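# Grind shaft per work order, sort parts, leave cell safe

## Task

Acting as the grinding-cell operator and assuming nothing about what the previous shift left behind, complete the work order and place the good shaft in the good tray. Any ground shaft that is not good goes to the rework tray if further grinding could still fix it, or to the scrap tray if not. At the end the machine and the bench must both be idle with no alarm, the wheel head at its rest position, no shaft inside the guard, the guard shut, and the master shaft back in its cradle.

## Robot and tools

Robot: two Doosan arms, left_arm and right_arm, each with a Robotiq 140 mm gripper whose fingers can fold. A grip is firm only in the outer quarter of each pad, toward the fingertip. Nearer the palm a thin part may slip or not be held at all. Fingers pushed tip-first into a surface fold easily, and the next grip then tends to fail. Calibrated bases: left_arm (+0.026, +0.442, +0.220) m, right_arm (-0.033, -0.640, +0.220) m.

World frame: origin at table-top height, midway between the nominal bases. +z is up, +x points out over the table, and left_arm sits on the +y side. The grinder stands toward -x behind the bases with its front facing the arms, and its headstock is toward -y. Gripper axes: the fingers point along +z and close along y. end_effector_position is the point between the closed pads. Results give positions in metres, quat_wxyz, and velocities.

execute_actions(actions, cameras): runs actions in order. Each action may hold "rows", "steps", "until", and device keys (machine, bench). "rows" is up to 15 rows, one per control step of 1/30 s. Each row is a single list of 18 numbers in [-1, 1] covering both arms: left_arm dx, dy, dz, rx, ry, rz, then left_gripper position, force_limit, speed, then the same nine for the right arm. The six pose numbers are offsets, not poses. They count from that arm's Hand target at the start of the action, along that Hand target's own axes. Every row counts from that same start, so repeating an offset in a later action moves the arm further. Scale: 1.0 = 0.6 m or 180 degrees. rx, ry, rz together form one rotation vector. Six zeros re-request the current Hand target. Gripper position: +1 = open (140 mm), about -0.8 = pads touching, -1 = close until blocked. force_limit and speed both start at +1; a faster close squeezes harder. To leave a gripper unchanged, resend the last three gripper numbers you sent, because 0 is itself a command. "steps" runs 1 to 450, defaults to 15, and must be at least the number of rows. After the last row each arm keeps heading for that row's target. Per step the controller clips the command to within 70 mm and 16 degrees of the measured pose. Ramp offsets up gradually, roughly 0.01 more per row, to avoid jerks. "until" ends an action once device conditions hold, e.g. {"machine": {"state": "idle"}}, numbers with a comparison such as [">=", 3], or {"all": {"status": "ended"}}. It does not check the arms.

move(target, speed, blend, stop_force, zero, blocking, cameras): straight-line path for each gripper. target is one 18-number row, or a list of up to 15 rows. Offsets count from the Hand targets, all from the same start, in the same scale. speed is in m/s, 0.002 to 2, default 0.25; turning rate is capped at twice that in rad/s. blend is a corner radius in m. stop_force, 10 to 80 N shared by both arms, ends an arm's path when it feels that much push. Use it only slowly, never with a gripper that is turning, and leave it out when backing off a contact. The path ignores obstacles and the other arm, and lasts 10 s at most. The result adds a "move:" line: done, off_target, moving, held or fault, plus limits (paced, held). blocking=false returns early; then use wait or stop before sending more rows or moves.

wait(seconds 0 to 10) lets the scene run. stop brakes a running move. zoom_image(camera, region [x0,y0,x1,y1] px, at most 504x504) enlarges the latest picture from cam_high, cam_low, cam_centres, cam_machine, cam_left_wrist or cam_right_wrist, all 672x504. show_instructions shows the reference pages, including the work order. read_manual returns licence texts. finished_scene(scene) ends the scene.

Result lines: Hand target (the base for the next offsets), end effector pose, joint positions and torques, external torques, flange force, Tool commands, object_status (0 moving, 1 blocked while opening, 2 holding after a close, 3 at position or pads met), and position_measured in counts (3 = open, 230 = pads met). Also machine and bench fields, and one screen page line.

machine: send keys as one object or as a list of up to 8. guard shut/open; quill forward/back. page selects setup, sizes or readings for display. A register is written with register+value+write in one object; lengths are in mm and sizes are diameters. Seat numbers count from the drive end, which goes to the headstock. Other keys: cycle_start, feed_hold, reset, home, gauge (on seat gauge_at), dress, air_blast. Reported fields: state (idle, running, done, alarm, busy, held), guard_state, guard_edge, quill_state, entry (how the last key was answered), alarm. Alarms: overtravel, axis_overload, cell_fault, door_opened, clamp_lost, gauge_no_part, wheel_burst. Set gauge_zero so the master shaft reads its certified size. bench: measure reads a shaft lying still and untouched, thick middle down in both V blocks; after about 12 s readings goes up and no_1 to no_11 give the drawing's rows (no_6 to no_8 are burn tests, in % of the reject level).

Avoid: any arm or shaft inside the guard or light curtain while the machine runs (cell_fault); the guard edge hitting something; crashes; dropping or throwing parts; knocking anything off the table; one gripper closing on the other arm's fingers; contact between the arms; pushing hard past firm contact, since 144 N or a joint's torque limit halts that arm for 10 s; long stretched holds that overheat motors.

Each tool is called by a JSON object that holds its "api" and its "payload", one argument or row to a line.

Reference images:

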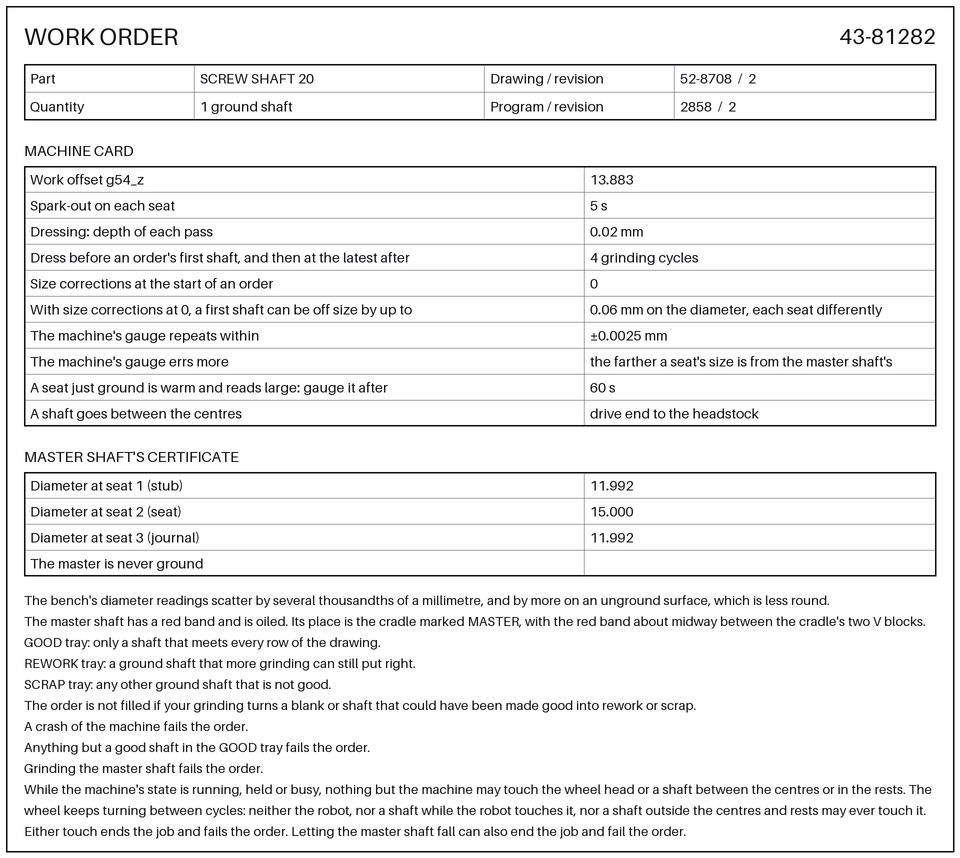

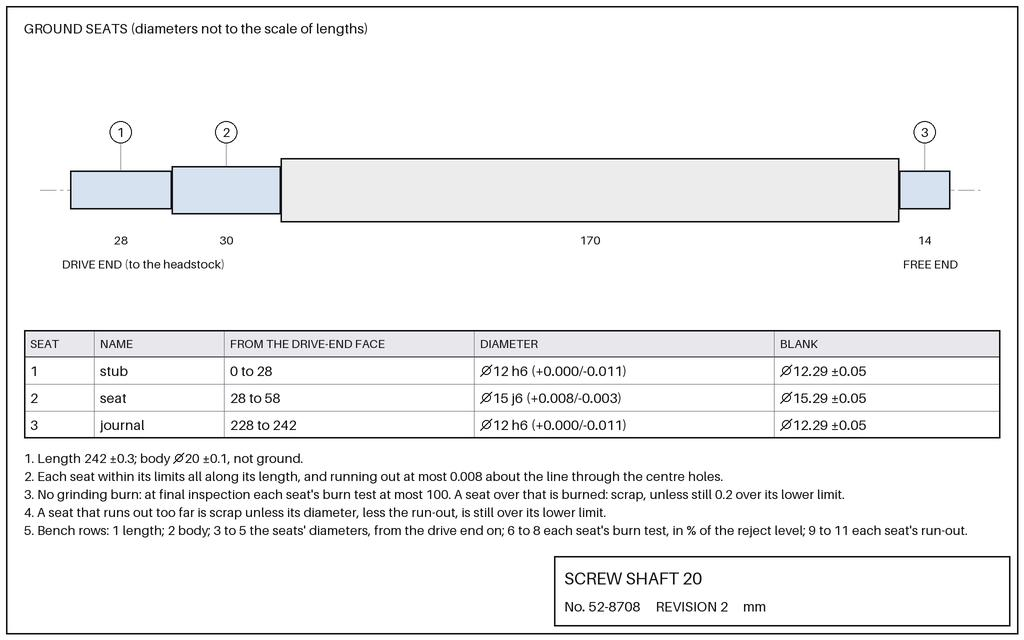

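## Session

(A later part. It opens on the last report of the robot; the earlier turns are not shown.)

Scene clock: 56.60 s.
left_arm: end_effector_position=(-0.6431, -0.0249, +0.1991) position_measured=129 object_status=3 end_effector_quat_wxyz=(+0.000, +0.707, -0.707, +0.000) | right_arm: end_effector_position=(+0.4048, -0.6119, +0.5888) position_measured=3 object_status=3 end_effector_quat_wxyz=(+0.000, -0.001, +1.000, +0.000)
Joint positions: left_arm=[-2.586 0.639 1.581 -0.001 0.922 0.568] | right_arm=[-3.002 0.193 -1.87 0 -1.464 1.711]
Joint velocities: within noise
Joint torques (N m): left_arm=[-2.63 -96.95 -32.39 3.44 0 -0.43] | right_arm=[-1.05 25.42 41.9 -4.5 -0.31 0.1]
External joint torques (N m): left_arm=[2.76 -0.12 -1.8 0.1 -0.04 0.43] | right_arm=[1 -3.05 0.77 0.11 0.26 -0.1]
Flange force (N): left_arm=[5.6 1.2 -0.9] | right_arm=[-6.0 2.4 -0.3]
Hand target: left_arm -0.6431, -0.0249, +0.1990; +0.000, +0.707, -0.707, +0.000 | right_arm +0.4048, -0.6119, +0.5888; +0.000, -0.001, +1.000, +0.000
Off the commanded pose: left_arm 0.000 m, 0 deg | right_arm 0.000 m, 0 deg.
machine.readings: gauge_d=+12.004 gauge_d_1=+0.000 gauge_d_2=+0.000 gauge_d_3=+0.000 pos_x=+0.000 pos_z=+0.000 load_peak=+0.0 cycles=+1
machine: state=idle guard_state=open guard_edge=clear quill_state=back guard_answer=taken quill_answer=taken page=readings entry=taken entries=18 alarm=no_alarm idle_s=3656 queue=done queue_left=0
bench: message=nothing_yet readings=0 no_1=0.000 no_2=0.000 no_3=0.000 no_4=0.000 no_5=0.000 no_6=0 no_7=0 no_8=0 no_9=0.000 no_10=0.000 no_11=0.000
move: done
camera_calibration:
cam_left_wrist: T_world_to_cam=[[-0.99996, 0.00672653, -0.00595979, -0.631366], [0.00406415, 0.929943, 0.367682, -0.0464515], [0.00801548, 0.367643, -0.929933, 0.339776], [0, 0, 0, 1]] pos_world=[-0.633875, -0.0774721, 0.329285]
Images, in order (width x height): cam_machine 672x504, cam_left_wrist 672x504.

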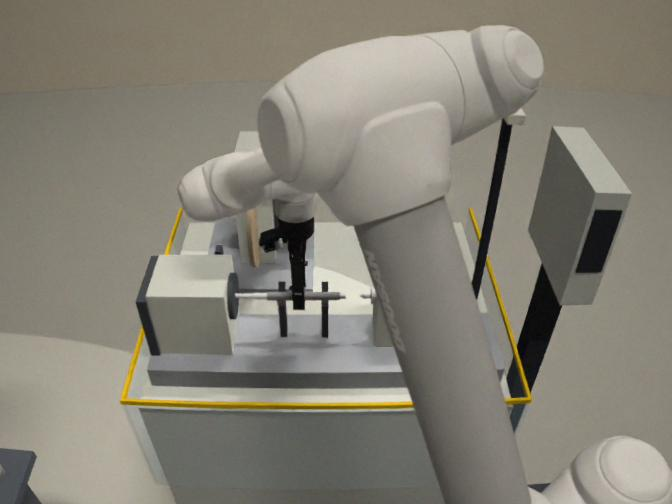

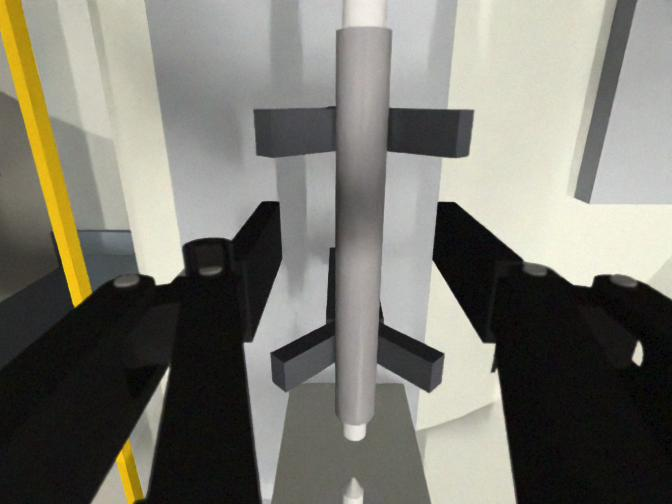

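{"api": "execute_actions", "payload": {
  "actions": [
    {"rows":[[0,0,0,0,0,0,-1,1,-1,0,0,0,0,0,0,1,1,1]],"steps":90}
  ],
  "cameras": ["cam_left_wrist"]
}}

{"api": "move", "payload": {
  "target": [
    [-0.0187,0,0,0,0,0,-1,1,-1,0,0,0,0,0,0,1,1,1],
    [-0.0187,0,-0.08,0,0,0,-1,1,-1,0,0,0,0,0,0,1,1,1],
    [0,0,-0.43,0,0,0,-1,1,-1,0,0,0,0,0,0,1,1,1],
    [0.1,-0.5,-0.43,0,0,0,-1,1,-1,0,0,0,0,0,0,1,1,1],
    [0.125,-0.989,-0.43,0,0,0,-1,1,-1,0,0,0,0,0,0,1,1,1]
  ],
  "speed": [0.04,0.08,0.25,0.25,0.25],
  "blend": [0,0.01,0.05,0.05,0],
  "cameras": ["cam_left_wrist"]
}}

{"api": "move", "payload": {
  "target": [
    [-0.036,-0.5,0,0,0,-0.25,-1,1,-1,0,0,0,0,0,0,1,1,1],
    [-0.1715,-0.960,0.2,0,0,-0.508,-1,1,-1,0,0,0,0,0,0,1,1,1]
  ],
  "speed": [0.25,0.25],
  "blend": [0.05,0],
  "cameras": ["cam_left_wrist","cam_low","cam_high"]
}}

Scene clock: 60.90 s.
left_arm: end_effector_position=(-0.6431, -0.0249, +0.1990) position_measured=204 object_status=2 end_effector_quat_wxyz=(+0.000, +0.707, -0.707, +0.000) | right_arm: end_effector_position=(+0.4048, -0.6119, +0.5888) position_measured=3 object_status=3 end_effector_quat_wxyz=(+0.000, -0.001, +1.000, +0.000)
Joint positions: left_arm=[-2.586 0.639 1.581 -0.001 0.922 0.568] | right_arm=[-3.002 0.193 -1.87 0 -1.464 1.711]
Joint velocities: within noise
Joint torques (N m): left_arm=[1.97 -89.58 -27.41 4.85 0.83 -0.45] | right_arm=[-0.97 25.31 41.81 -4.49 -0.32 0.09]
External joint torques (N m): left_arm=[-1.86 -7.38 -6.74 -1.31 -0.87 0.45] | right_arm=[0.81 -2.9 0.82 0.09 0.27 -0.09]
Flange force (N): left_arm=[1.7 5.4 -9.1] | right_arm=[-5.8 2.0 -0.3]
Hand target: left_arm -0.6431, -0.0249, +0.1990; +0.000, +0.707, -0.707, +0.000 | right_arm +0.4048, -0.6119, +0.5888; +0.000, -0.001, +1.000, +0.000
Off the commanded pose: left_arm 0.000 m, 0 deg | right_arm 0.000 m, 0 deg.
machine.readings: gauge_d=+12.004 gauge_d_1=+0.000 gauge_d_2=+0.000 gauge_d_3=+0.000 pos_x=+0.000 pos_z=+0.000 load_peak=+0.0 cycles=+1
machine: state=idle guard_state=open guard_edge=clear quill_state=back guard_answer=taken quill_answer=taken page=readings entry=taken entries=18 alarm=no_alarm idle_s=3660 queue=done queue_left=0
bench: message=nothing_yet readings=0 no_1=0.000 no_2=0.000 no_3=0.000 no_4=0.000 no_5=0.000 no_6=0 no_7=0 no_8=0 no_9=0.000 no_10=0.000 no_11=0.000
camera_calibration:
cam_left_wrist: T_world_to_cam=[[-0.99996, 0.00663349, -0.00599494, -0.631362], [0.00396367, 0.929896, 0.367802, -0.0465218], [0.00801448, 0.367763, -0.929885, 0.339676], [0, 0, 0, 1]] pos_world=[-0.633875, -0.0774717, 0.329185]
Images, in order (width x height): cam_left_wrist 672x504.

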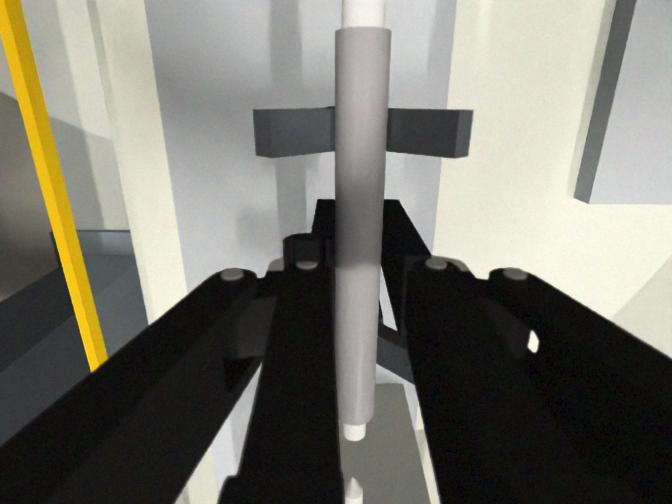

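Scene clock: 65.53 s.
left_arm: end_effector_position=(-0.0496, -0.1000, +0.4568) position_measured=204 object_status=2 end_effector_quat_wxyz=(+0.000, +0.707, -0.707, +0.000) | right_arm: end_effector_position=(+0.4048, -0.6119, +0.5888) position_measured=3 object_status=3 end_effector_quat_wxyz=(+0.000, -0.001, +1.000, +0.000)
Joint positions: left_arm=[-1.784 0.041 1.9 -0.001 1.201 1.37] | right_arm=[-3.002 0.193 -1.87 0 -1.464 1.711]
Joint velocities: within noise
Joint torques (N m): left_arm=[-2.83 -46.87 -40.34 4 0.08 -0.39] | right_arm=[-0.94 25.27 41.87 -4.51 -0.32 0.09]
External joint torques (N m): left_arm=[2.75 2.76 0.36 0.11 -0.15 0.39] | right_arm=[0.93 -2.95 0.74 0.13 0.27 -0.09]
Flange force (N): left_arm=[4.9 -5.1 2.4] | right_arm=[-5.8 2.3 -0.2]
Hand target: left_arm -0.0496, -0.1000, +0.4568; +0.000, +0.707, -0.707, +0.000 | right_arm +0.4048, -0.6119, +0.5888; +0.000, -0.001, +1.000, +0.000
Off the commanded pose: left_arm 0.000 m, 0 deg | right_arm 0.000 m, 0 deg.
machine.readings: gauge_d=+12.004 gauge_d_1=+0.000 gauge_d_2=+0.000 gauge_d_3=+0.000 pos_x=+0.000 pos_z=+0.000 load_peak=+0.0 cycles=+1
machine: state=idle guard_state=open guard_edge=clear quill_state=back guard_answer=taken quill_answer=taken page=readings entry=taken entries=18 alarm=no_alarm idle_s=3665 queue=done queue_left=0
bench: message=nothing_yet readings=0 no_1=0.000 no_2=0.000 no_3=0.000 no_4=0.000 no_5=0.000 no_6=0 no_7=0 no_8=0 no_9=0.000 no_10=0.000 no_11=0.000
move: done
camera_calibration:
cam_left_wrist: T_world_to_cam=[[-0.99996, 0.00672593, -0.00596058, -0.0358483], [0.00406405, 0.929977, 0.367595, -0.07372], [0.00801562, 0.367556, -0.929967, 0.60228], [0, 0, 0, 1]] pos_world=[-0.0403749, -0.152572, 0.586985]
Images, in order (width x height): cam_left_wrist 672x504.

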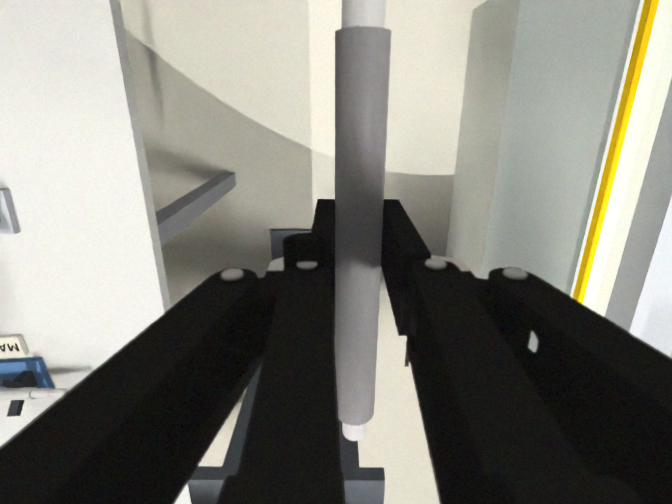

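Scene clock: 69.17 s.
left_arm: end_effector_position=(+0.5263, +0.0031, +0.3367) position_measured=204 object_status=2 end_effector_quat_wxyz=(+0.000, +1.000, +0.013, +0.000) | right_arm: end_effector_position=(+0.4048, -0.6119, +0.5888) position_measured=3 object_status=3 end_effector_quat_wxyz=(+0.000, -0.001, +1.000, +0.000)
Joint positions: left_arm=[-0.785 0.311 1.812 0 1.019 0.773] | right_arm=[-3.002 0.193 -1.87 0 -1.464 1.711]
Joint velocities: within noise
Joint torques (N m): left_arm=[-2.1 -72.14 -37.06 3.63 0.15 -0.38] | right_arm=[-0.95 25.54 41.91 -4.5 -0.33 0.1]
External joint torques (N m): left_arm=[1.91 3.52 0.64 0.14 -0.19 0.38] | right_arm=[0.91 -3.18 0.74 0.12 0.28 -0.1]
Flange force (N): left_arm=[5.1 0.0 4.0] | right_arm=[-6.2 2.2 -0.1]
Hand target: left_arm +0.5264, +0.0032, +0.3367; +0.000, +1.000, +0.013, +0.000 | right_arm +0.4048, -0.6119, +0.5888; +0.000, -0.001, +1.000, +0.000
Off the commanded pose: left_arm 0.000 m, 0 deg | right_arm 0.000 m, 0 deg.
machine.readings: gauge_d=+12.004 gauge_d_1=+0.000 gauge_d_2=+0.000 gauge_d_3=+0.000 pos_x=+0.000 pos_z=+0.000 load_peak=+0.0 cycles=+1
machine: state=idle guard_state=open guard_edge=clear quill_state=back guard_answer=taken quill_answer=taken page=readings entry=taken entries=18 alarm=no_alarm idle_s=3668 queue=done queue_left=0
bench: message=nothing_yet readings=0 no_1=0.000 no_2=0.000 no_3=0.000 no_4=0.000 no_5=0.000 no_6=0 no_7=0 no_8=0 no_9=0.000 no_10=0.000 no_11=0.000
move: done
camera_calibration:
cam_left_wrist: T_world_to_cam=[[0.0184247, -0.999805, -0.00708537, 0.00619105], [-0.929942, -0.0197393, 0.367175, 0.366831], [-0.367244, -0.000176109, -0.930125, 0.646831], [0, 0, 0, 1]] pos_world=[0.578562, 0.0135448, 0.466986]
Images, in order (width x height): cam_high 672x504, cam_low 672x504, cam_left_wrist 672x504.

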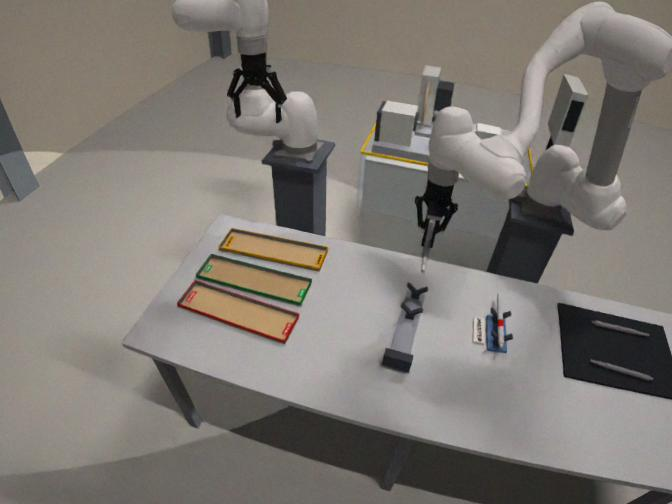

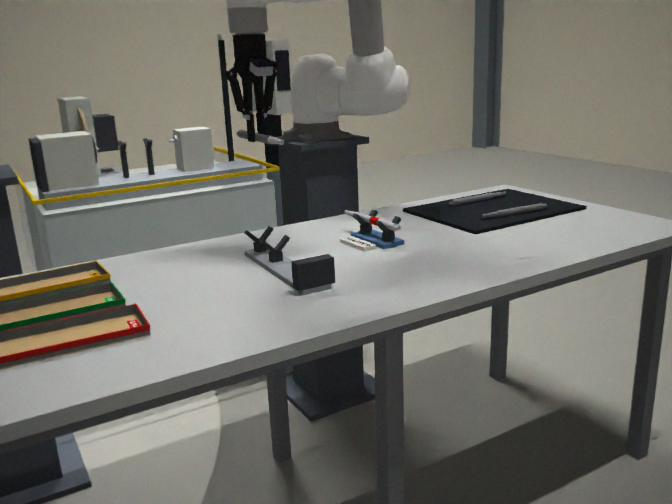

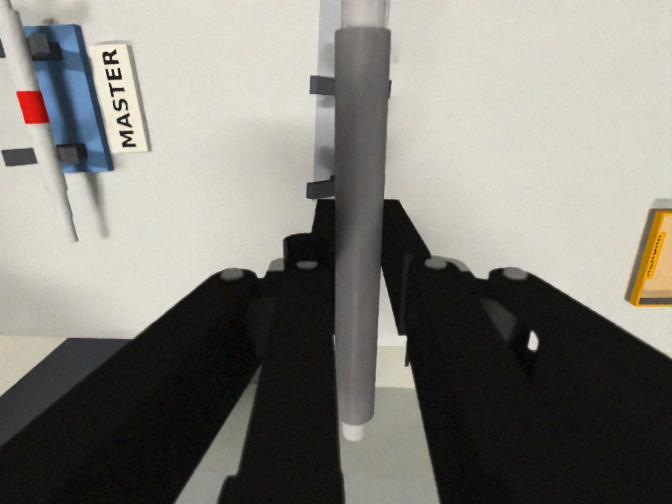

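{"api": "move", "payload": {
  "target": [0.016,0.003,0.345,0,0,0.02,-1,1,-1,0,0,0,0,0,0,1,1,1],
  "speed": 0.15,
  "cameras": ["cam_left_wrist","cam_low"]
}}

{"api": "zoom_image", "payload": {
  "camera": "cam_left_wrist",
  "region": [230, 0, 450, 250]
}}

{"api": "zoom_image", "payload": {
  "camera": "cam_low",
  "region": [200, 170, 360, 300]
}}

Scene clock: 72.17 s.
left_arm: end_effector_position=(+0.5359, +0.0018, +0.1297) position_measured=204 object_status=2 end_effector_quat_wxyz=(+0.000, +1.000, -0.019, +0.000) | right_arm: end_effector_position=(+0.4048, -0.6119, +0.5888) position_measured=3 object_status=3 end_effector_quat_wxyz=(+0.000, -0.001, +1.000, +0.000)
Joint positions: left_arm=[-0.776 0.553 1.917 0.001 0.673 0.844] | right_arm=[-3.002 0.193 -1.87 0 -1.464 1.711]
Joint velocities: within noise
Joint torques (N m): left_arm=[-2.13 -84.79 -27.26 2.57 0.09 -0.39] | right_arm=[-1.03 25.41 41.89 -4.52 -0.34 0.11]
External joint torques (N m): left_arm=[1.98 2.73 0.55 0.19 -0.13 0.39] | right_arm=[1 -3.12 0.65 0.15 0.28 -0.11]
Flange force (N): left_arm=[3.6 -1.6 4.0] | right_arm=[-5.9 2.4 0.0]
Hand target: left_arm +0.5359, +0.0018, +0.1297; +0.000, +1.000, -0.019, +0.000 | right_arm +0.4048, -0.6119, +0.5888; +0.000, -0.001, +1.000, +0.000
Off the commanded pose: left_arm 0.000 m, 0 deg | right_arm 0.000 m, 0 deg.
machine.readings: gauge_d=+12.004 gauge_d_1=+0.000 gauge_d_2=+0.000 gauge_d_3=+0.000 pos_x=+0.000 pos_z=+0.000 load_peak=+0.0 cycles=+1
machine: state=idle guard_state=open guard_edge=clear quill_state=back guard_answer=taken quill_answer=taken page=readings entry=taken entries=18 alarm=no_alarm idle_s=3671 queue=done queue_left=0
bench: message=nothing_yet readings=0 no_1=0.000 no_2=0.000 no_3=0.000 no_4=0.000 no_5=0.000 no_6=0 no_7=0 no_8=0 no_9=0.000 no_10=0.000 no_11=0.000
move: done
camera_calibration:
cam_left_wrist: T_world_to_cam=[[-0.0444345, -0.998986, -0.00723238, 0.0369365], [-0.929364, 0.0386798, 0.367133, 0.451406], [-0.366481, 0.0230349, -0.93014, 0.457399], [0, 0, 0, 1]] pos_world=[0.588789, 0.00890261, 0.259986]
Images, in order (width x height): cam_low 672x504, cam_left_wrist 672x504.

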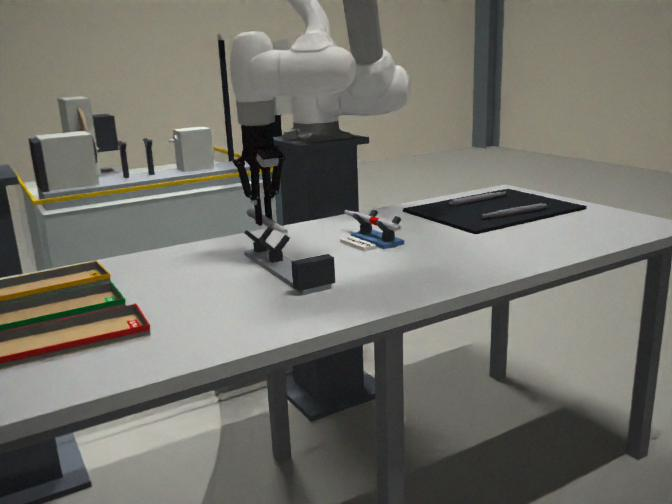

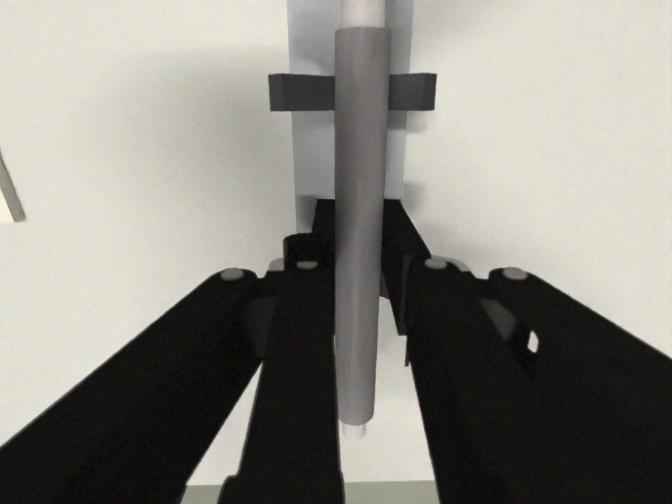

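Scaled by 2.016 from the camera's 672x504 image, which has a finer 960x720 frame.

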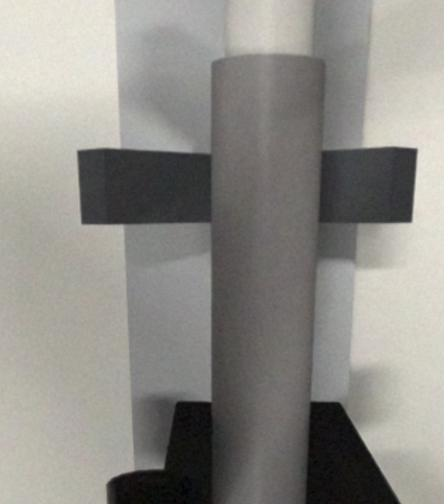

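Scaled by 3.150 from the camera's 672x504 image, which has a finer 960x720 frame.

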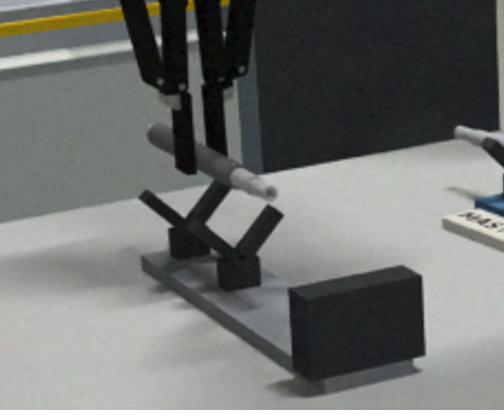

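{"api": "move", "payload": {
  "target": [0,-0.003,0.066,0,0,0,-1,1,-1,0,0,0,0,0,0,1,1,1],
  "speed": 0.1,
  "cameras": []
}}

{"api": "move", "payload": {
  "target": [0,0,0.045,0,0,0,-1,1,-1,0,0,0,0,0,0,1,1,1],
  "speed": 0.012,
  "stop_force": 10,
  "cameras": ["cam_low","cam_left_wrist"]
}}

Scene clock: 73.43 s.
left_arm: end_effector_position=(+0.5360, +0.0036, +0.0901) position_measured=204 object_status=2 end_effector_quat_wxyz=(+0.000, +1.000, -0.019, +0.000) | right_arm: end_effector_position=(+0.4048, -0.6119, +0.5888) position_measured=3 object_status=3 end_effector_quat_wxyz=(+0.000, -0.001, +1.000, +0.000)
Joint positions: left_arm=[-0.774 0.606 1.928 0.001 0.608 0.846] | right_arm=[-3.002 0.193 -1.87 0 -1.464 1.711]
Joint velocities: within noise
Joint torques (N m): left_arm=[-2.21 -88.24 -24.93 2.43 0.17 -0.33] | right_arm=[-1.11 25.37 41.9 -4.5 -0.33 0.07]
External joint torques (N m): left_arm=[2.03 3.69 0.42 0.09 -0.21 0.33] | right_arm=[1.05 -3.08 0.64 0.13 0.28 -0.07]
Flange force (N): left_arm=[4.3 -1.0 5.6] | right_arm=[-5.8 2.6 0.0]
Hand target: left_arm +0.5360, +0.0036, +0.0901; +0.000, +1.000, -0.019, +0.000 | right_arm +0.4048, -0.6119, +0.5888; +0.000, -0.001, +1.000, +0.000
Off the commanded pose: left_arm 0.000 m, 0 deg | right_arm 0.000 m, 0 deg.
machine.readings: gauge_d=+12.004 gauge_d_1=+0.000 gauge_d_2=+0.000 gauge_d_3=+0.000 pos_x=+0.000 pos_z=+0.000 load_peak=+0.0 cycles=+1
machine: state=idle guard_state=open guard_edge=clear quill_state=back guard_answer=taken quill_answer=taken page=readings entry=taken entries=18 alarm=no_alarm idle_s=3673 queue=done queue_left=0
bench: message=nothing_yet readings=0 no_1=0.000 no_2=0.000 no_3=0.000 no_4=0.000 no_5=0.000 no_6=0 no_7=0 no_8=0 no_9=0.000 no_10=0.000 no_11=0.000
move: done
No camera images: "cameras" was empty.

Scene clock: 75.00 s.
left_arm: end_effector_position=(+0.5360, +0.0036, +0.0788) position_measured=204 object_status=2 end_effector_quat_wxyz=(+0.000, +1.000, -0.019, +0.000) | right_arm: end_effector_position=(+0.4048, -0.6119, +0.5888) position_measured=3 object_status=3 end_effector_quat_wxyz=(+0.000, -0.001, +1.000, +0.000)
Joint positions: left_arm=[-0.774 0.622 1.929 0.001 0.591 0.846] | right_arm=[-3.002 0.193 -1.87 0 -1.464 1.711]
Joint velocities: within noise
Joint torques (N m): left_arm=[-3.54 -68.66 -19.42 2.72 -2.24 0.07] | right_arm=[-1.13 25.4 41.96 -4.5 -0.31 0.1]
External joint torques (N m): left_arm=[3.38 -16.46 -4.37 -0.27 2.2 -0.07] | right_arm=[1.13 -3.12 0.62 0.14 0.26 -0.1]
Flange force (N): left_arm=[-0.1 -6.4 -27.5] | right_arm=[-5.8 2.7 0.0]
Hand target: left_arm +0.5360, +0.0036, +0.0788; +0.000, +1.000, -0.019, +0.000 (not the last commanded pose) | right_arm +0.4048, -0.6119, +0.5888; +0.000, -0.001, +1.000, +0.000
Off the commanded pose: left_arm 0.016 m, 0 deg | right_arm 0.000 m, 0 deg.
machine.readings: gauge_d=+12.004 gauge_d_1=+0.000 gauge_d_2=+0.000 gauge_d_3=+0.000 pos_x=+0.000 pos_z=+0.000 load_peak=+0.0 cycles=+1
machine: state=idle guard_state=open guard_edge=clear quill_state=back guard_answer=taken quill_answer=taken page=readings entry=taken entries=18 alarm=no_alarm idle_s=3674 queue=done queue_left=0
bench: message=nothing_yet readings=0 no_1=0.000 no_2=0.000 no_3=0.000 no_4=0.000 no_5=0.000 no_6=0 no_7=0 no_8=0 no_9=0.000 no_10=0.000 no_11=0.000
move: contact (left_arm)
camera_calibration:
cam_left_wrist: T_world_to_cam=[[-0.044399, -0.998988, -0.00713902, 0.0383303], [-0.929365, 0.0386811, 0.367129, 0.470118], [-0.366482, 0.0229349, -0.930143, 0.410052], [0, 0, 0, 1]] pos_world=[0.588889, 0.0107024, 0.209086]
Images, in order (width x height): cam_low 672x504, cam_left_wrist 672x504.

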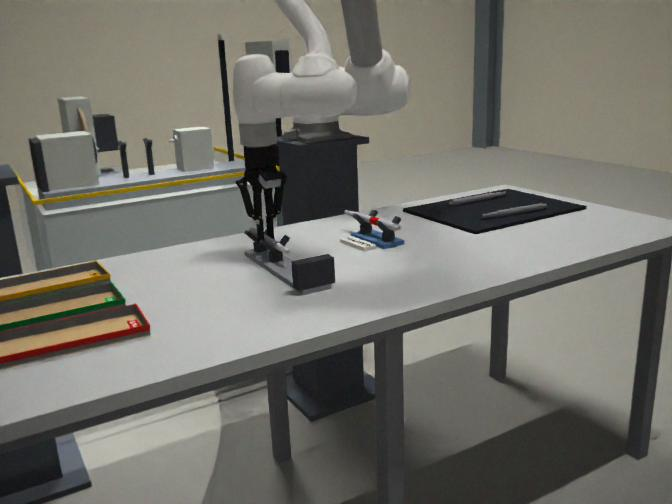

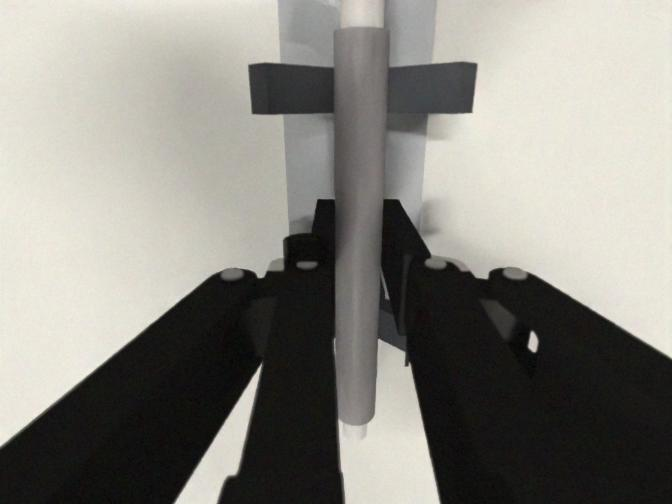

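{"api": "execute_actions", "payload": {
  "actions": [
    {"rows":[[0,-0.0005,-0.0015,0,0,0,-1,1,-1,0,0,0,0,0,0,1,1,1]],"steps":12},
    {"rows":[[0,0,0,0,0,0,-0.3,1,-1,0,0,0,0,0,0,1,1,1]],"steps":45}
  ],
  "cameras": []
}}

{"api": "move", "payload": {
  "target": [
    [0,0,-0.2,0,0,0,-0.3,1,-1,0,0,0,0,0,0,1,1,1],
    [-0.006,-0.526,-0.285,0,0,-0.035,0,1,-1,0,0,0,0,0,0,1,1,1]
  ],
  "speed": [0.15,0.3],
  "cameras": ["cam_left_wrist","cam_low"]
}}

{"api": "execute_actions", "payload": {
  "actions": [
    {"bench":{"measure":true},"steps":450,"until":{"bench":{"readings":[">",0]}}}
  ],
  "cameras": []
}}

{"api": "zoom_image", "payload": {
  "camera": "cam_left_wrist",
  "region": [230, 0, 450, 400]
}}

Scene clock: 78.07 s.
left_arm: end_effector_position=(+0.5360, +0.0039, +0.0797) position_measured=167 object_status=3 end_effector_quat_wxyz=(+0.000, +1.000, -0.019, +0.000) | right_arm: end_effector_position=(+0.4048, -0.6119, +0.5888) position_measured=3 object_status=3 end_effector_quat_wxyz=(+0.000, -0.001, +1.000, +0.000)
Joint positions: left_arm=[-0.774 0.621 1.93 0.001 0.592 0.846] | right_arm=[-3.002 0.193 -1.87 0 -1.464 1.711]
Joint velocities: within noise
Joint torques (N m): left_arm=[-2.85 -84.59 -22.75 2.27 0.05 -0.46] | right_arm=[-1.13 25.26 41.85 -4.48 -0.34 0.08]
External joint torques (N m): left_arm=[2.69 -0.66 -1.24 0.2 -0.1 0.46] | right_arm=[1.09 -2.91 0.78 0.1 0.28 -0.08]
External joint torques at the end of the 1st action: left_arm=[2.39 2.52 -0.04 0.15 -0.14 0.41] | right_arm=[0.59 -3.19 0.47 0.14 0.24 -0.09]
Flange force (N): left_arm=[4.5 -2.4 -0.9] | right_arm=[-5.7 2.6 -0.2]
Flange force at the end of the 1st action (N): left_arm=[4.6 -1.6 3.8] | right_arm=[-5.9 1.5 0.2]
Hand target: left_arm +0.5360, +0.0039, +0.0797; +0.000, +1.000, -0.019, +0.000 | right_arm +0.4048, -0.6119, +0.5888; +0.000, -0.001, +1.000, +0.000
Off the commanded pose: left_arm 0.000 m, 0 deg | right_arm 0.000 m, 0 deg.
machine.readings: gauge_d=+12.004 gauge_d_1=+0.000 gauge_d_2=+0.000 gauge_d_3=+0.000 pos_x=+0.000 pos_z=+0.000 load_peak=+0.0 cycles=+1
machine: state=idle guard_state=open guard_edge=clear quill_state=back guard_answer=taken quill_answer=taken page=readings entry=taken entries=18 alarm=no_alarm idle_s=3677 queue=done queue_left=0
bench: message=nothing_yet readings=0 no_1=0.000 no_2=0.000 no_3=0.000 no_4=0.000 no_5=0.000 no_6=0 no_7=0 no_8=0 no_9=0.000 no_10=0.000 no_11=0.000
No camera images: "cameras" was empty.

Scene clock: 81.60 s.
left_arm: end_effector_position=(+0.5443, +0.3193, +0.2510) position_measured=129 object_status=0 end_effector_quat_wxyz=(+0.000, +0.999, +0.036, +0.000) | right_arm: end_effector_position=(+0.4048, -0.6119, +0.5888) position_measured=3 object_status=3 end_effector_quat_wxyz=(+0.000, -0.001, +1.000, +0.000)
Joint positions: left_arm=[-0.311 0.22 2.132 0.001 0.79 1.199] | right_arm=[-3.002 0.193 -1.87 0 -1.464 1.711]
Joint velocities: within noise
Joint torques (N m): left_arm=[-2.05 -52.56 -28.8 2.97 0.12 -0.41] | right_arm=[-0.74 25.47 41.87 -4.51 -0.34 0.1]
External joint torques (N m): left_arm=[1.93 -0.75 -1.55 0.15 -0.17 0.41] | right_arm=[0.66 -3.15 0.66 0.15 0.29 -0.1]
Flange force (N): left_arm=[3.2 -3.6 -1.8] | right_arm=[-6.1 1.7 0.0]
Hand target: left_arm +0.5443, +0.3193, +0.2510; +0.000, +0.999, +0.036, +0.000 | right_arm +0.4048, -0.6119, +0.5888; +0.000, -0.001, +1.000, +0.000
Off the commanded pose: left_arm 0.000 m, 0 deg | right_arm 0.000 m, 0 deg.
machine.readings: gauge_d=+12.004 gauge_d_1=+0.000 gauge_d_2=+0.000 gauge_d_3=+0.000 pos_x=+0.000 pos_z=+0.000 load_peak=+0.0 cycles=+1
machine: state=idle guard_state=open guard_edge=clear quill_state=back guard_answer=taken quill_answer=taken page=readings entry=taken entries=18 alarm=no_alarm idle_s=3681 queue=done queue_left=0
bench: message=nothing_yet readings=0 no_1=0.000 no_2=0.000 no_3=0.000 no_4=0.000 no_5=0.000 no_6=0 no_7=0 no_8=0 no_9=0.000 no_10=0.000 no_11=0.000
move: done
camera_calibration:
cam_left_wrist: T_world_to_cam=[[0.0655071, -0.997827, -0.00713918, 0.29513], [-0.928018, -0.0635505, 0.367075, 0.434323], [-0.366731, -0.0174207, -0.930164, 0.578939], [0, 0, 0, 1]] pos_world=[0.596041, 0.332176, 0.381186]
Images, in order (width x height): cam_low 672x504, cam_left_wrist 672x504.

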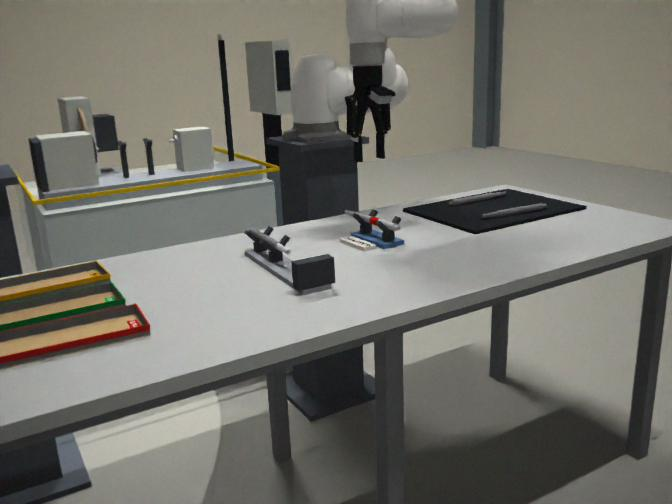

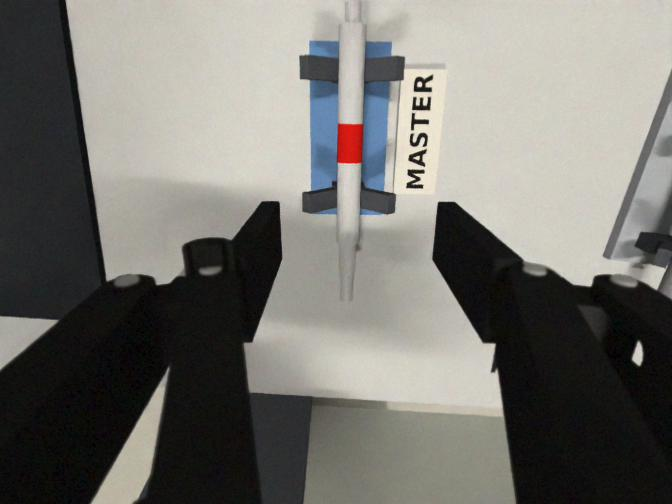

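Scene clock: 93.80 s.
left_arm: end_effector_position=(+0.5443, +0.3193, +0.2510) position_measured=129 object_status=3 end_effector_quat_wxyz=(+0.000, +0.999, +0.036, +0.000) | right_arm: end_effector_position=(+0.4048, -0.6119, +0.5888) position_measured=3 object_status=3 end_effector_quat_wxyz=(+0.000, -0.001, +1.000, +0.000)
Joint positions: left_arm=[-0.311 0.22 2.132 0.001 0.79 1.199] | right_arm=[-3.002 0.193 -1.87 0 -1.464 1.711]
Joint velocities: within noise
Joint torques (N m): left_arm=[-2.56 -52.92 -29.03 3.02 0.06 -0.44] | right_arm=[-0.96 25.62 41.85 -4.52 -0.34 0.11]
External joint torques (N m): left_arm=[2.45 -0.44 -1.39 0.1 -0.12 0.44] | right_arm=[0.84 -3.32 0.63 0.15 0.28 -0.11]
Flange force (N): left_arm=[3.8 -4.5 -1.4] | right_arm=[-6.3 2.1 0.1]
Hand target: left_arm +0.5443, +0.3193, +0.2510; +0.000, +0.999, +0.036, +0.000 | right_arm +0.4048, -0.6119, +0.5888; +0.000, -0.001, +1.000, +0.000
Tool commands: left_gripper/position=+0.0 left_gripper/force_limit=+1.0 left_gripper/speed=-1.0 right_gripper/position=+1.0 right_gripper/force_limit=+1.0 right_gripper/speed=+1.0
Off the commanded pose: left_arm 0.000 m, 0 deg | right_arm 0.000 m, 0 deg.
machine.readings: gauge_d=+12.004 gauge_d_1=+0.000 gauge_d_2=+0.000 gauge_d_3=+0.000 pos_x=+0.000 pos_z=+0.000 load_peak=+0.0 cycles=+1
machine: state=idle guard_state=open guard_edge=clear quill_state=back guard_answer=taken quill_answer=taken page=readings entry=taken entries=18 alarm=no_alarm idle_s=3693 queue=done queue_left=0
bench: message=measure_taken readings=1 no_1=242.004 no_2=20.035 no_3=11.997 no_4=15.013 no_5=12.006 no_6=44 no_7=45 no_8=45 no_9=0.000 no_10=0.000 no_11=0.000
No camera images: "cameras" was empty.

Scaled by 1.260 from the camera's 672x504 image, which has a finer 960x720 frame.

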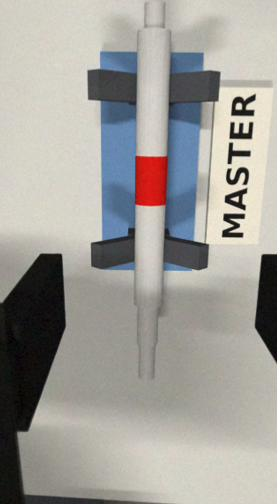

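{"api": "execute_actions", "payload": {
  "actions": [
    {"bench":{"measure":true},"steps":3}
  ],
  "cameras": []
}}

{"api": "move", "payload": {
  "target": [0.011,0.0017,0.2350,0,0,0.003,0,1,-1,0,0,0,0,0,0,1,1,1],
  "speed": 0.15,
  "cameras": ["cam_left_wrist","cam_low"]
}}

{"api": "zoom_image", "payload": {
  "camera": "cam_low",
  "region": [310, 150, 430, 270]
}}

Scene clock: 95.50 s.
left_arm: end_effector_position=(+0.5443, +0.3193, +0.2510) position_measured=129 object_status=3 end_effector_quat_wxyz=(+0.000, +0.999, +0.036, +0.000) | right_arm: end_effector_position=(+0.4048, -0.6119, +0.5888) position_measured=3 object_status=3 end_effector_quat_wxyz=(+0.000, -0.001, +1.000, +0.000)
Joint positions: left_arm=[-0.311 0.22 2.132 0.001 0.79 1.199] | right_arm=[-3.002 0.193 -1.87 0 -1.464 1.711]
Joint velocities: within noise
Joint torques (N m): left_arm=[-2.54 -53.13 -28.84 2.98 0.04 -0.41] | right_arm=[-1 25.34 41.79 -4.49 -0.31 0.1]
External joint torques (N m): left_arm=[2.43 -0.23 -1.52 0.14 -0.09 0.41] | right_arm=[0.89 -3.04 0.72 0.12 0.26 -0.1]
Flange force (N): left_arm=[4.2 -4.2 -1.2] | right_arm=[-5.9 2.2 -0.2]
Hand target: left_arm +0.5443, +0.3193, +0.2510; +0.000, +0.999, +0.036, +0.000 | right_arm +0.4048, -0.6119, +0.5888; +0.000, -0.001, +1.000, +0.000
Tool commands: left_gripper/position=+0.0 left_gripper/force_limit=+1.0 left_gripper/speed=-1.0 right_gripper/position=+1.0 right_gripper/force_limit=+1.0 right_gripper/speed=+1.0
Off the commanded pose: left_arm 0.000 m, 0 deg | right_arm 0.000 m, 0 deg.
machine.readings: gauge_d=+12.004 gauge_d_1=+0.000 gauge_d_2=+0.000 gauge_d_3=+0.000 pos_x=+0.000 pos_z=+0.000 load_peak=+0.0 cycles=+1
machine: state=idle guard_state=open guard_edge=clear quill_state=back guard_answer=taken quill_answer=taken page=readings entry=taken entries=18 alarm=no_alarm idle_s=3695 queue=done queue_left=0
bench: state=busy message=measure_taken readings=1 no_1=242.004 no_2=20.035 no_3=11.997 no_4=15.013 no_5=12.006 no_6=44 no_7=45 no_8=45 no_9=0.000 no_10=0.000 no_11=0.000
No camera images: "cameras" was empty.

Scene clock: 96.90 s.
left_arm: end_effector_position=(+0.5508, +0.3189, +0.1100) position_measured=129 object_status=3 end_effector_quat_wxyz=(+0.000, +1.000, +0.032, +0.000) | right_arm: end_effector_position=(+0.4048, -0.6119, +0.5888) position_measured=3 object_status=3 end_effector_quat_wxyz=(+0.000, -0.001, +1.000, +0.000)
Joint positions: left_arm=[-0.308 0.446 2.189 0.002 0.507 1.211] | right_arm=[-3.002 0.193 -1.87 0 -1.464 1.711]
Joint velocities: within noise
Joint torques (N m): left_arm=[-2.76 -65.25 -19.81 1.98 0.03 -0.39] | right_arm=[-1.19 25.44 41.84 -4.55 -0.33 0.1]
External joint torques (N m): left_arm=[2.65 -1 -0.82 0.14 -0.06 0.39] | right_arm=[1.1 -3.24 0.51 0.2 0.27 -0.1]
Flange force (N): left_arm=[2.5 -5.1 -1.8] | right_arm=[-5.9 2.7 0.2]
Hand target: left_arm +0.5509, +0.3189, +0.1100; +0.000, +1.000, +0.032, +0.000 | right_arm +0.4048, -0.6119, +0.5888; +0.000, -0.001, +1.000, +0.000
Off the commanded pose: left_arm 0.000 m, 0 deg | right_arm 0.000 m, 0 deg.
machine.readings: gauge_d=+12.004 gauge_d_1=+0.000 gauge_d_2=+0.000 gauge_d_3=+0.000 pos_x=+0.000 pos_z=+0.000 load_peak=+0.0 cycles=+1
machine: state=idle guard_state=open guard_edge=clear quill_state=back guard_answer=taken quill_answer=taken page=readings entry=taken entries=18 alarm=no_alarm idle_s=3696 queue=done queue_left=0
bench: state=busy message=measure_taken readings=1 no_1=242.004 no_2=20.035 no_3=11.997 no_4=15.013 no_5=12.006 no_6=44 no_7=45 no_8=45 no_9=0.000 no_10=0.000 no_11=0.000
move: done
camera_calibration:
cam_left_wrist: T_world_to_cam=[[0.0560669, -0.998401, -0.0071899, 0.298678], [-0.928536, -0.0547877, 0.367176, 0.489537], [-0.366983, -0.0139104, -0.930124, 0.449172], [0, 0, 0, 1]] pos_world=[0.602645, 0.33127, 0.240186]
Images, in order (width x height): cam_low 672x504, cam_left_wrist 672x504.

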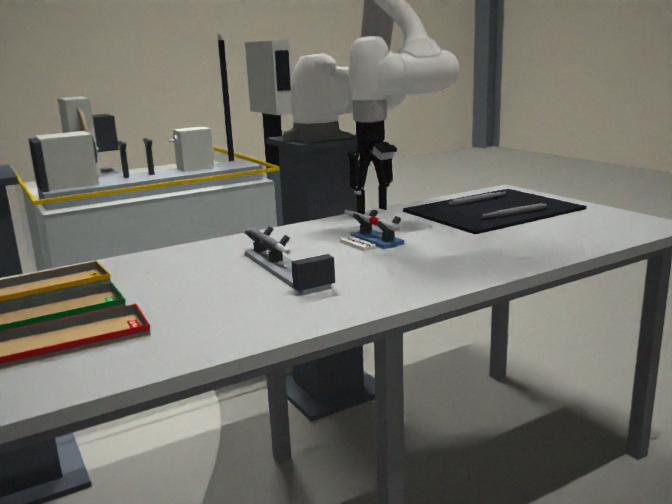

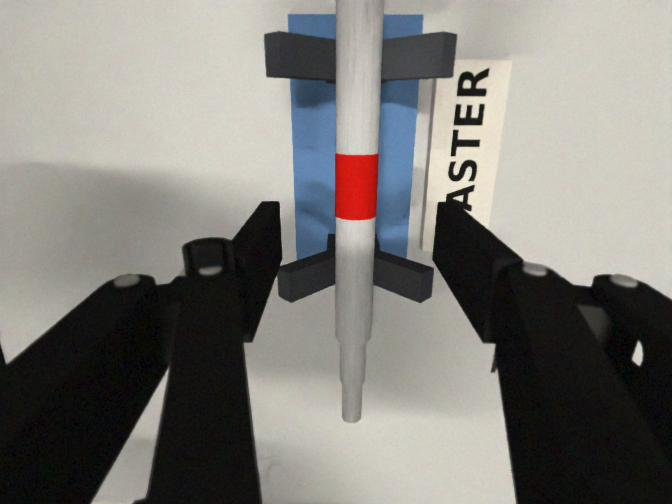

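Scaled by 4.200 from the camera's 672x504 image, which has a finer 960x720 frame.

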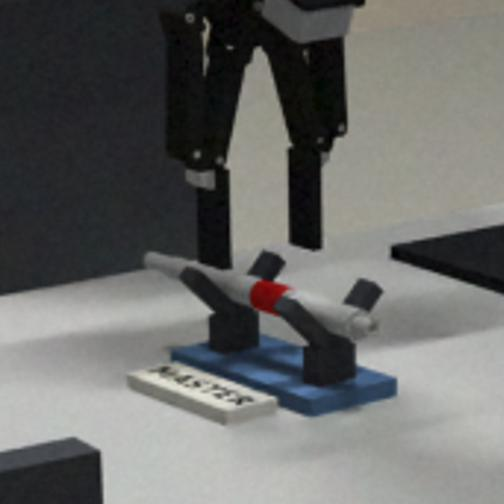

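{"api": "move", "payload": {
  "target": [0,0.0017,0.054,0,0,0,0,1,-1,0,0,0,0,0,0,1,1,1],
  "speed": 0.08,
  "cameras": []
}}

{"api": "execute_actions", "payload": {
  "actions": [
    {"rows":[[0,0,0,0,0,0,-1,1,-1,0,0,0,0,0,0,1,1,1]],"steps":100}
  ],
  "cameras": ["cam_left_wrist","cam_low"]
}}

{"api": "zoom_image", "payload": {
  "camera": "cam_low",
  "region": [310, 150, 430, 270]
}}

Scene clock: 98.23 s.
left_arm: end_effector_position=(+0.5510, +0.3179, +0.0776) position_measured=129 object_status=3 end_effector_quat_wxyz=(+0.000, +1.000, +0.032, +0.000) | right_arm: end_effector_position=(+0.4048, -0.6119, +0.5888) position_measured=3 object_status=3 end_effector_quat_wxyz=(+0.000, -0.001, +1.000, +0.000)
Joint positions: left_arm=[-0.31 0.504 2.195 0.002 0.444 1.209] | right_arm=[-3.002 0.193 -1.87 0 -1.464 1.711]
Joint velocities: within noise
Joint torques (N m): left_arm=[-2.44 -68.41 -17.29 1.8 0.23 -0.36] | right_arm=[-1.07 25.39 41.9 -4.48 -0.32 0.09]
External joint torques (N m): left_arm=[2.29 -0.82 -1.08 0.09 -0.27 0.36] | right_arm=[0.94 -3.02 0.69 0.11 0.27 -0.09]
Flange force (N): left_arm=[2.8 -4.3 -1.1] | right_arm=[-5.8 2.3 -0.1]
Hand target: left_arm +0.5510, +0.3179, +0.0776; +0.000, +1.000, +0.032, +0.000 | right_arm +0.4048, -0.6119, +0.5888; +0.000, -0.001, +1.000, +0.000
Off the commanded pose: left_arm 0.000 m, 0 deg | right_arm 0.000 m, 0 deg.
machine.readings: gauge_d=+12.004 gauge_d_1=+0.000 gauge_d_2=+0.000 gauge_d_3=+0.000 pos_x=+0.000 pos_z=+0.000 load_peak=+0.0 cycles=+1
machine: state=idle guard_state=open guard_edge=clear quill_state=back guard_answer=taken quill_answer=taken page=readings entry=taken entries=18 alarm=no_alarm idle_s=3697 queue=done queue_left=0
bench: state=busy message=measure_taken readings=1 no_1=242.004 no_2=20.035 no_3=11.997 no_4=15.013 no_5=12.006 no_6=44 no_7=45 no_8=45 no_9=0.000 no_10=0.000 no_11=0.000
move: done
No camera images: "cameras" was empty.

Scene clock: 101.77 s.
left_arm: end_effector_position=(+0.5510, +0.3179, +0.0776) position_measured=204 object_status=2 end_effector_quat_wxyz=(+0.000, +1.000, +0.032, +0.000) | right_arm: end_effector_position=(+0.4048, -0.6119, +0.5888) position_measured=3 object_status=3 end_effector_quat_wxyz=(+0.000, -0.001, +1.000, +0.000)
Joint positions: left_arm=[-0.31 0.504 2.195 0.002 0.444 1.209] | right_arm=[-3.002 0.193 -1.87 0 -1.464 1.711]
Joint velocities: within noise
Joint torques (N m): left_arm=[-8.82 -64.98 -19.42 0 -1.86 -0.41] | right_arm=[-1 25.36 41.83 -4.51 -0.3 0.09]
External joint torques (N m): left_arm=[8.69 -4.28 1.1 1.88 1.82 0.41] | right_arm=[0.96 -3.09 0.69 0.14 0.25 -0.09]
Flange force (N): left_arm=[2.3 -16.9 -11.0] | right_arm=[-5.9 2.4 -0.1]
Hand target: left_arm +0.5510, +0.3179, +0.0776; +0.000, +1.000, +0.032, +0.000 | right_arm +0.4048, -0.6119, +0.5888; +0.000, -0.001, +1.000, +0.000
Off the commanded pose: left_arm 0.000 m, 0 deg | right_arm 0.000 m, 0 deg.
machine.readings: gauge_d=+12.004 gauge_d_1=+0.000 gauge_d_2=+0.000 gauge_d_3=+0.000 pos_x=+0.000 pos_z=+0.000 load_peak=+0.0 cycles=+1
machine: state=idle guard_state=open guard_edge=clear quill_state=back guard_answer=taken quill_answer=taken page=readings entry=taken entries=18 alarm=no_alarm idle_s=3701 queue=done queue_left=0
bench: state=busy message=measure_taken readings=1 no_1=242.004 no_2=20.035 no_3=11.997 no_4=15.013 no_5=12.006 no_6=44 no_7=45 no_8=45 no_9=0.000 no_10=0.000 no_11=0.000
camera_calibration:
cam_left_wrist: T_world_to_cam=[[0.0560988, -0.9984, -0.00708907, 0.297395], [-0.928569, -0.0547816, 0.367095, 0.501599], [-0.366896, -0.0140109, -0.930157, 0.419083], [0, 0, 0, 1]] pos_world=[0.602845, 0.330269, 0.207786]
Images, in order (width x height): cam_low 672x504, cam_left_wrist 672x504.

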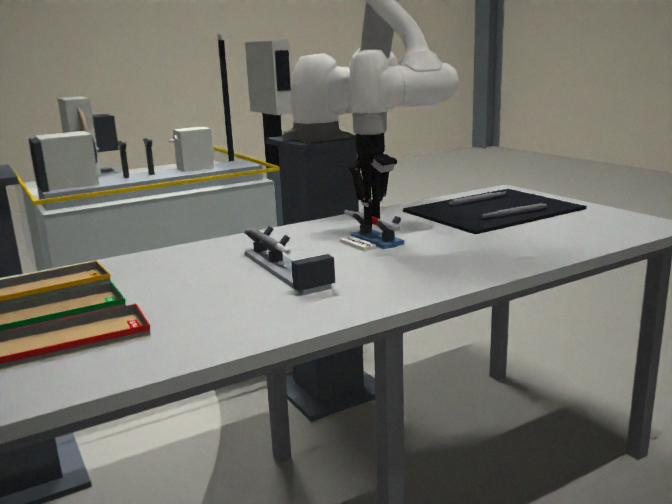

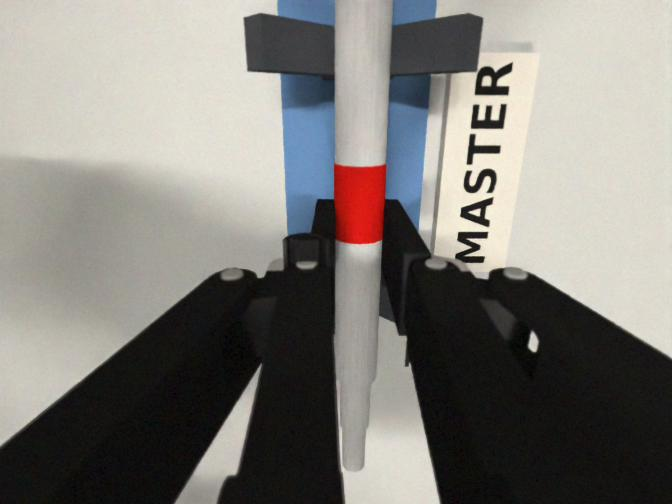

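Scaled by 4.200 from the camera's 672x504 image, which has a finer 960x720 frame.

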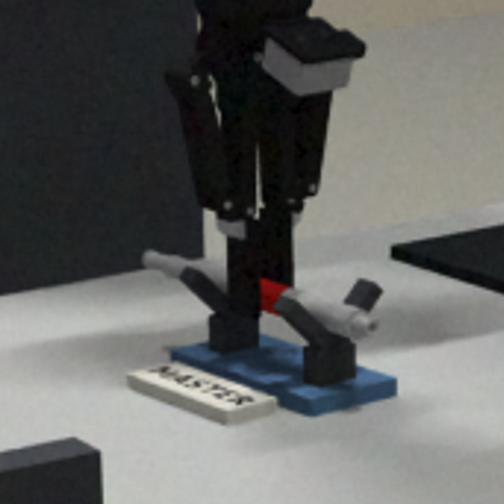

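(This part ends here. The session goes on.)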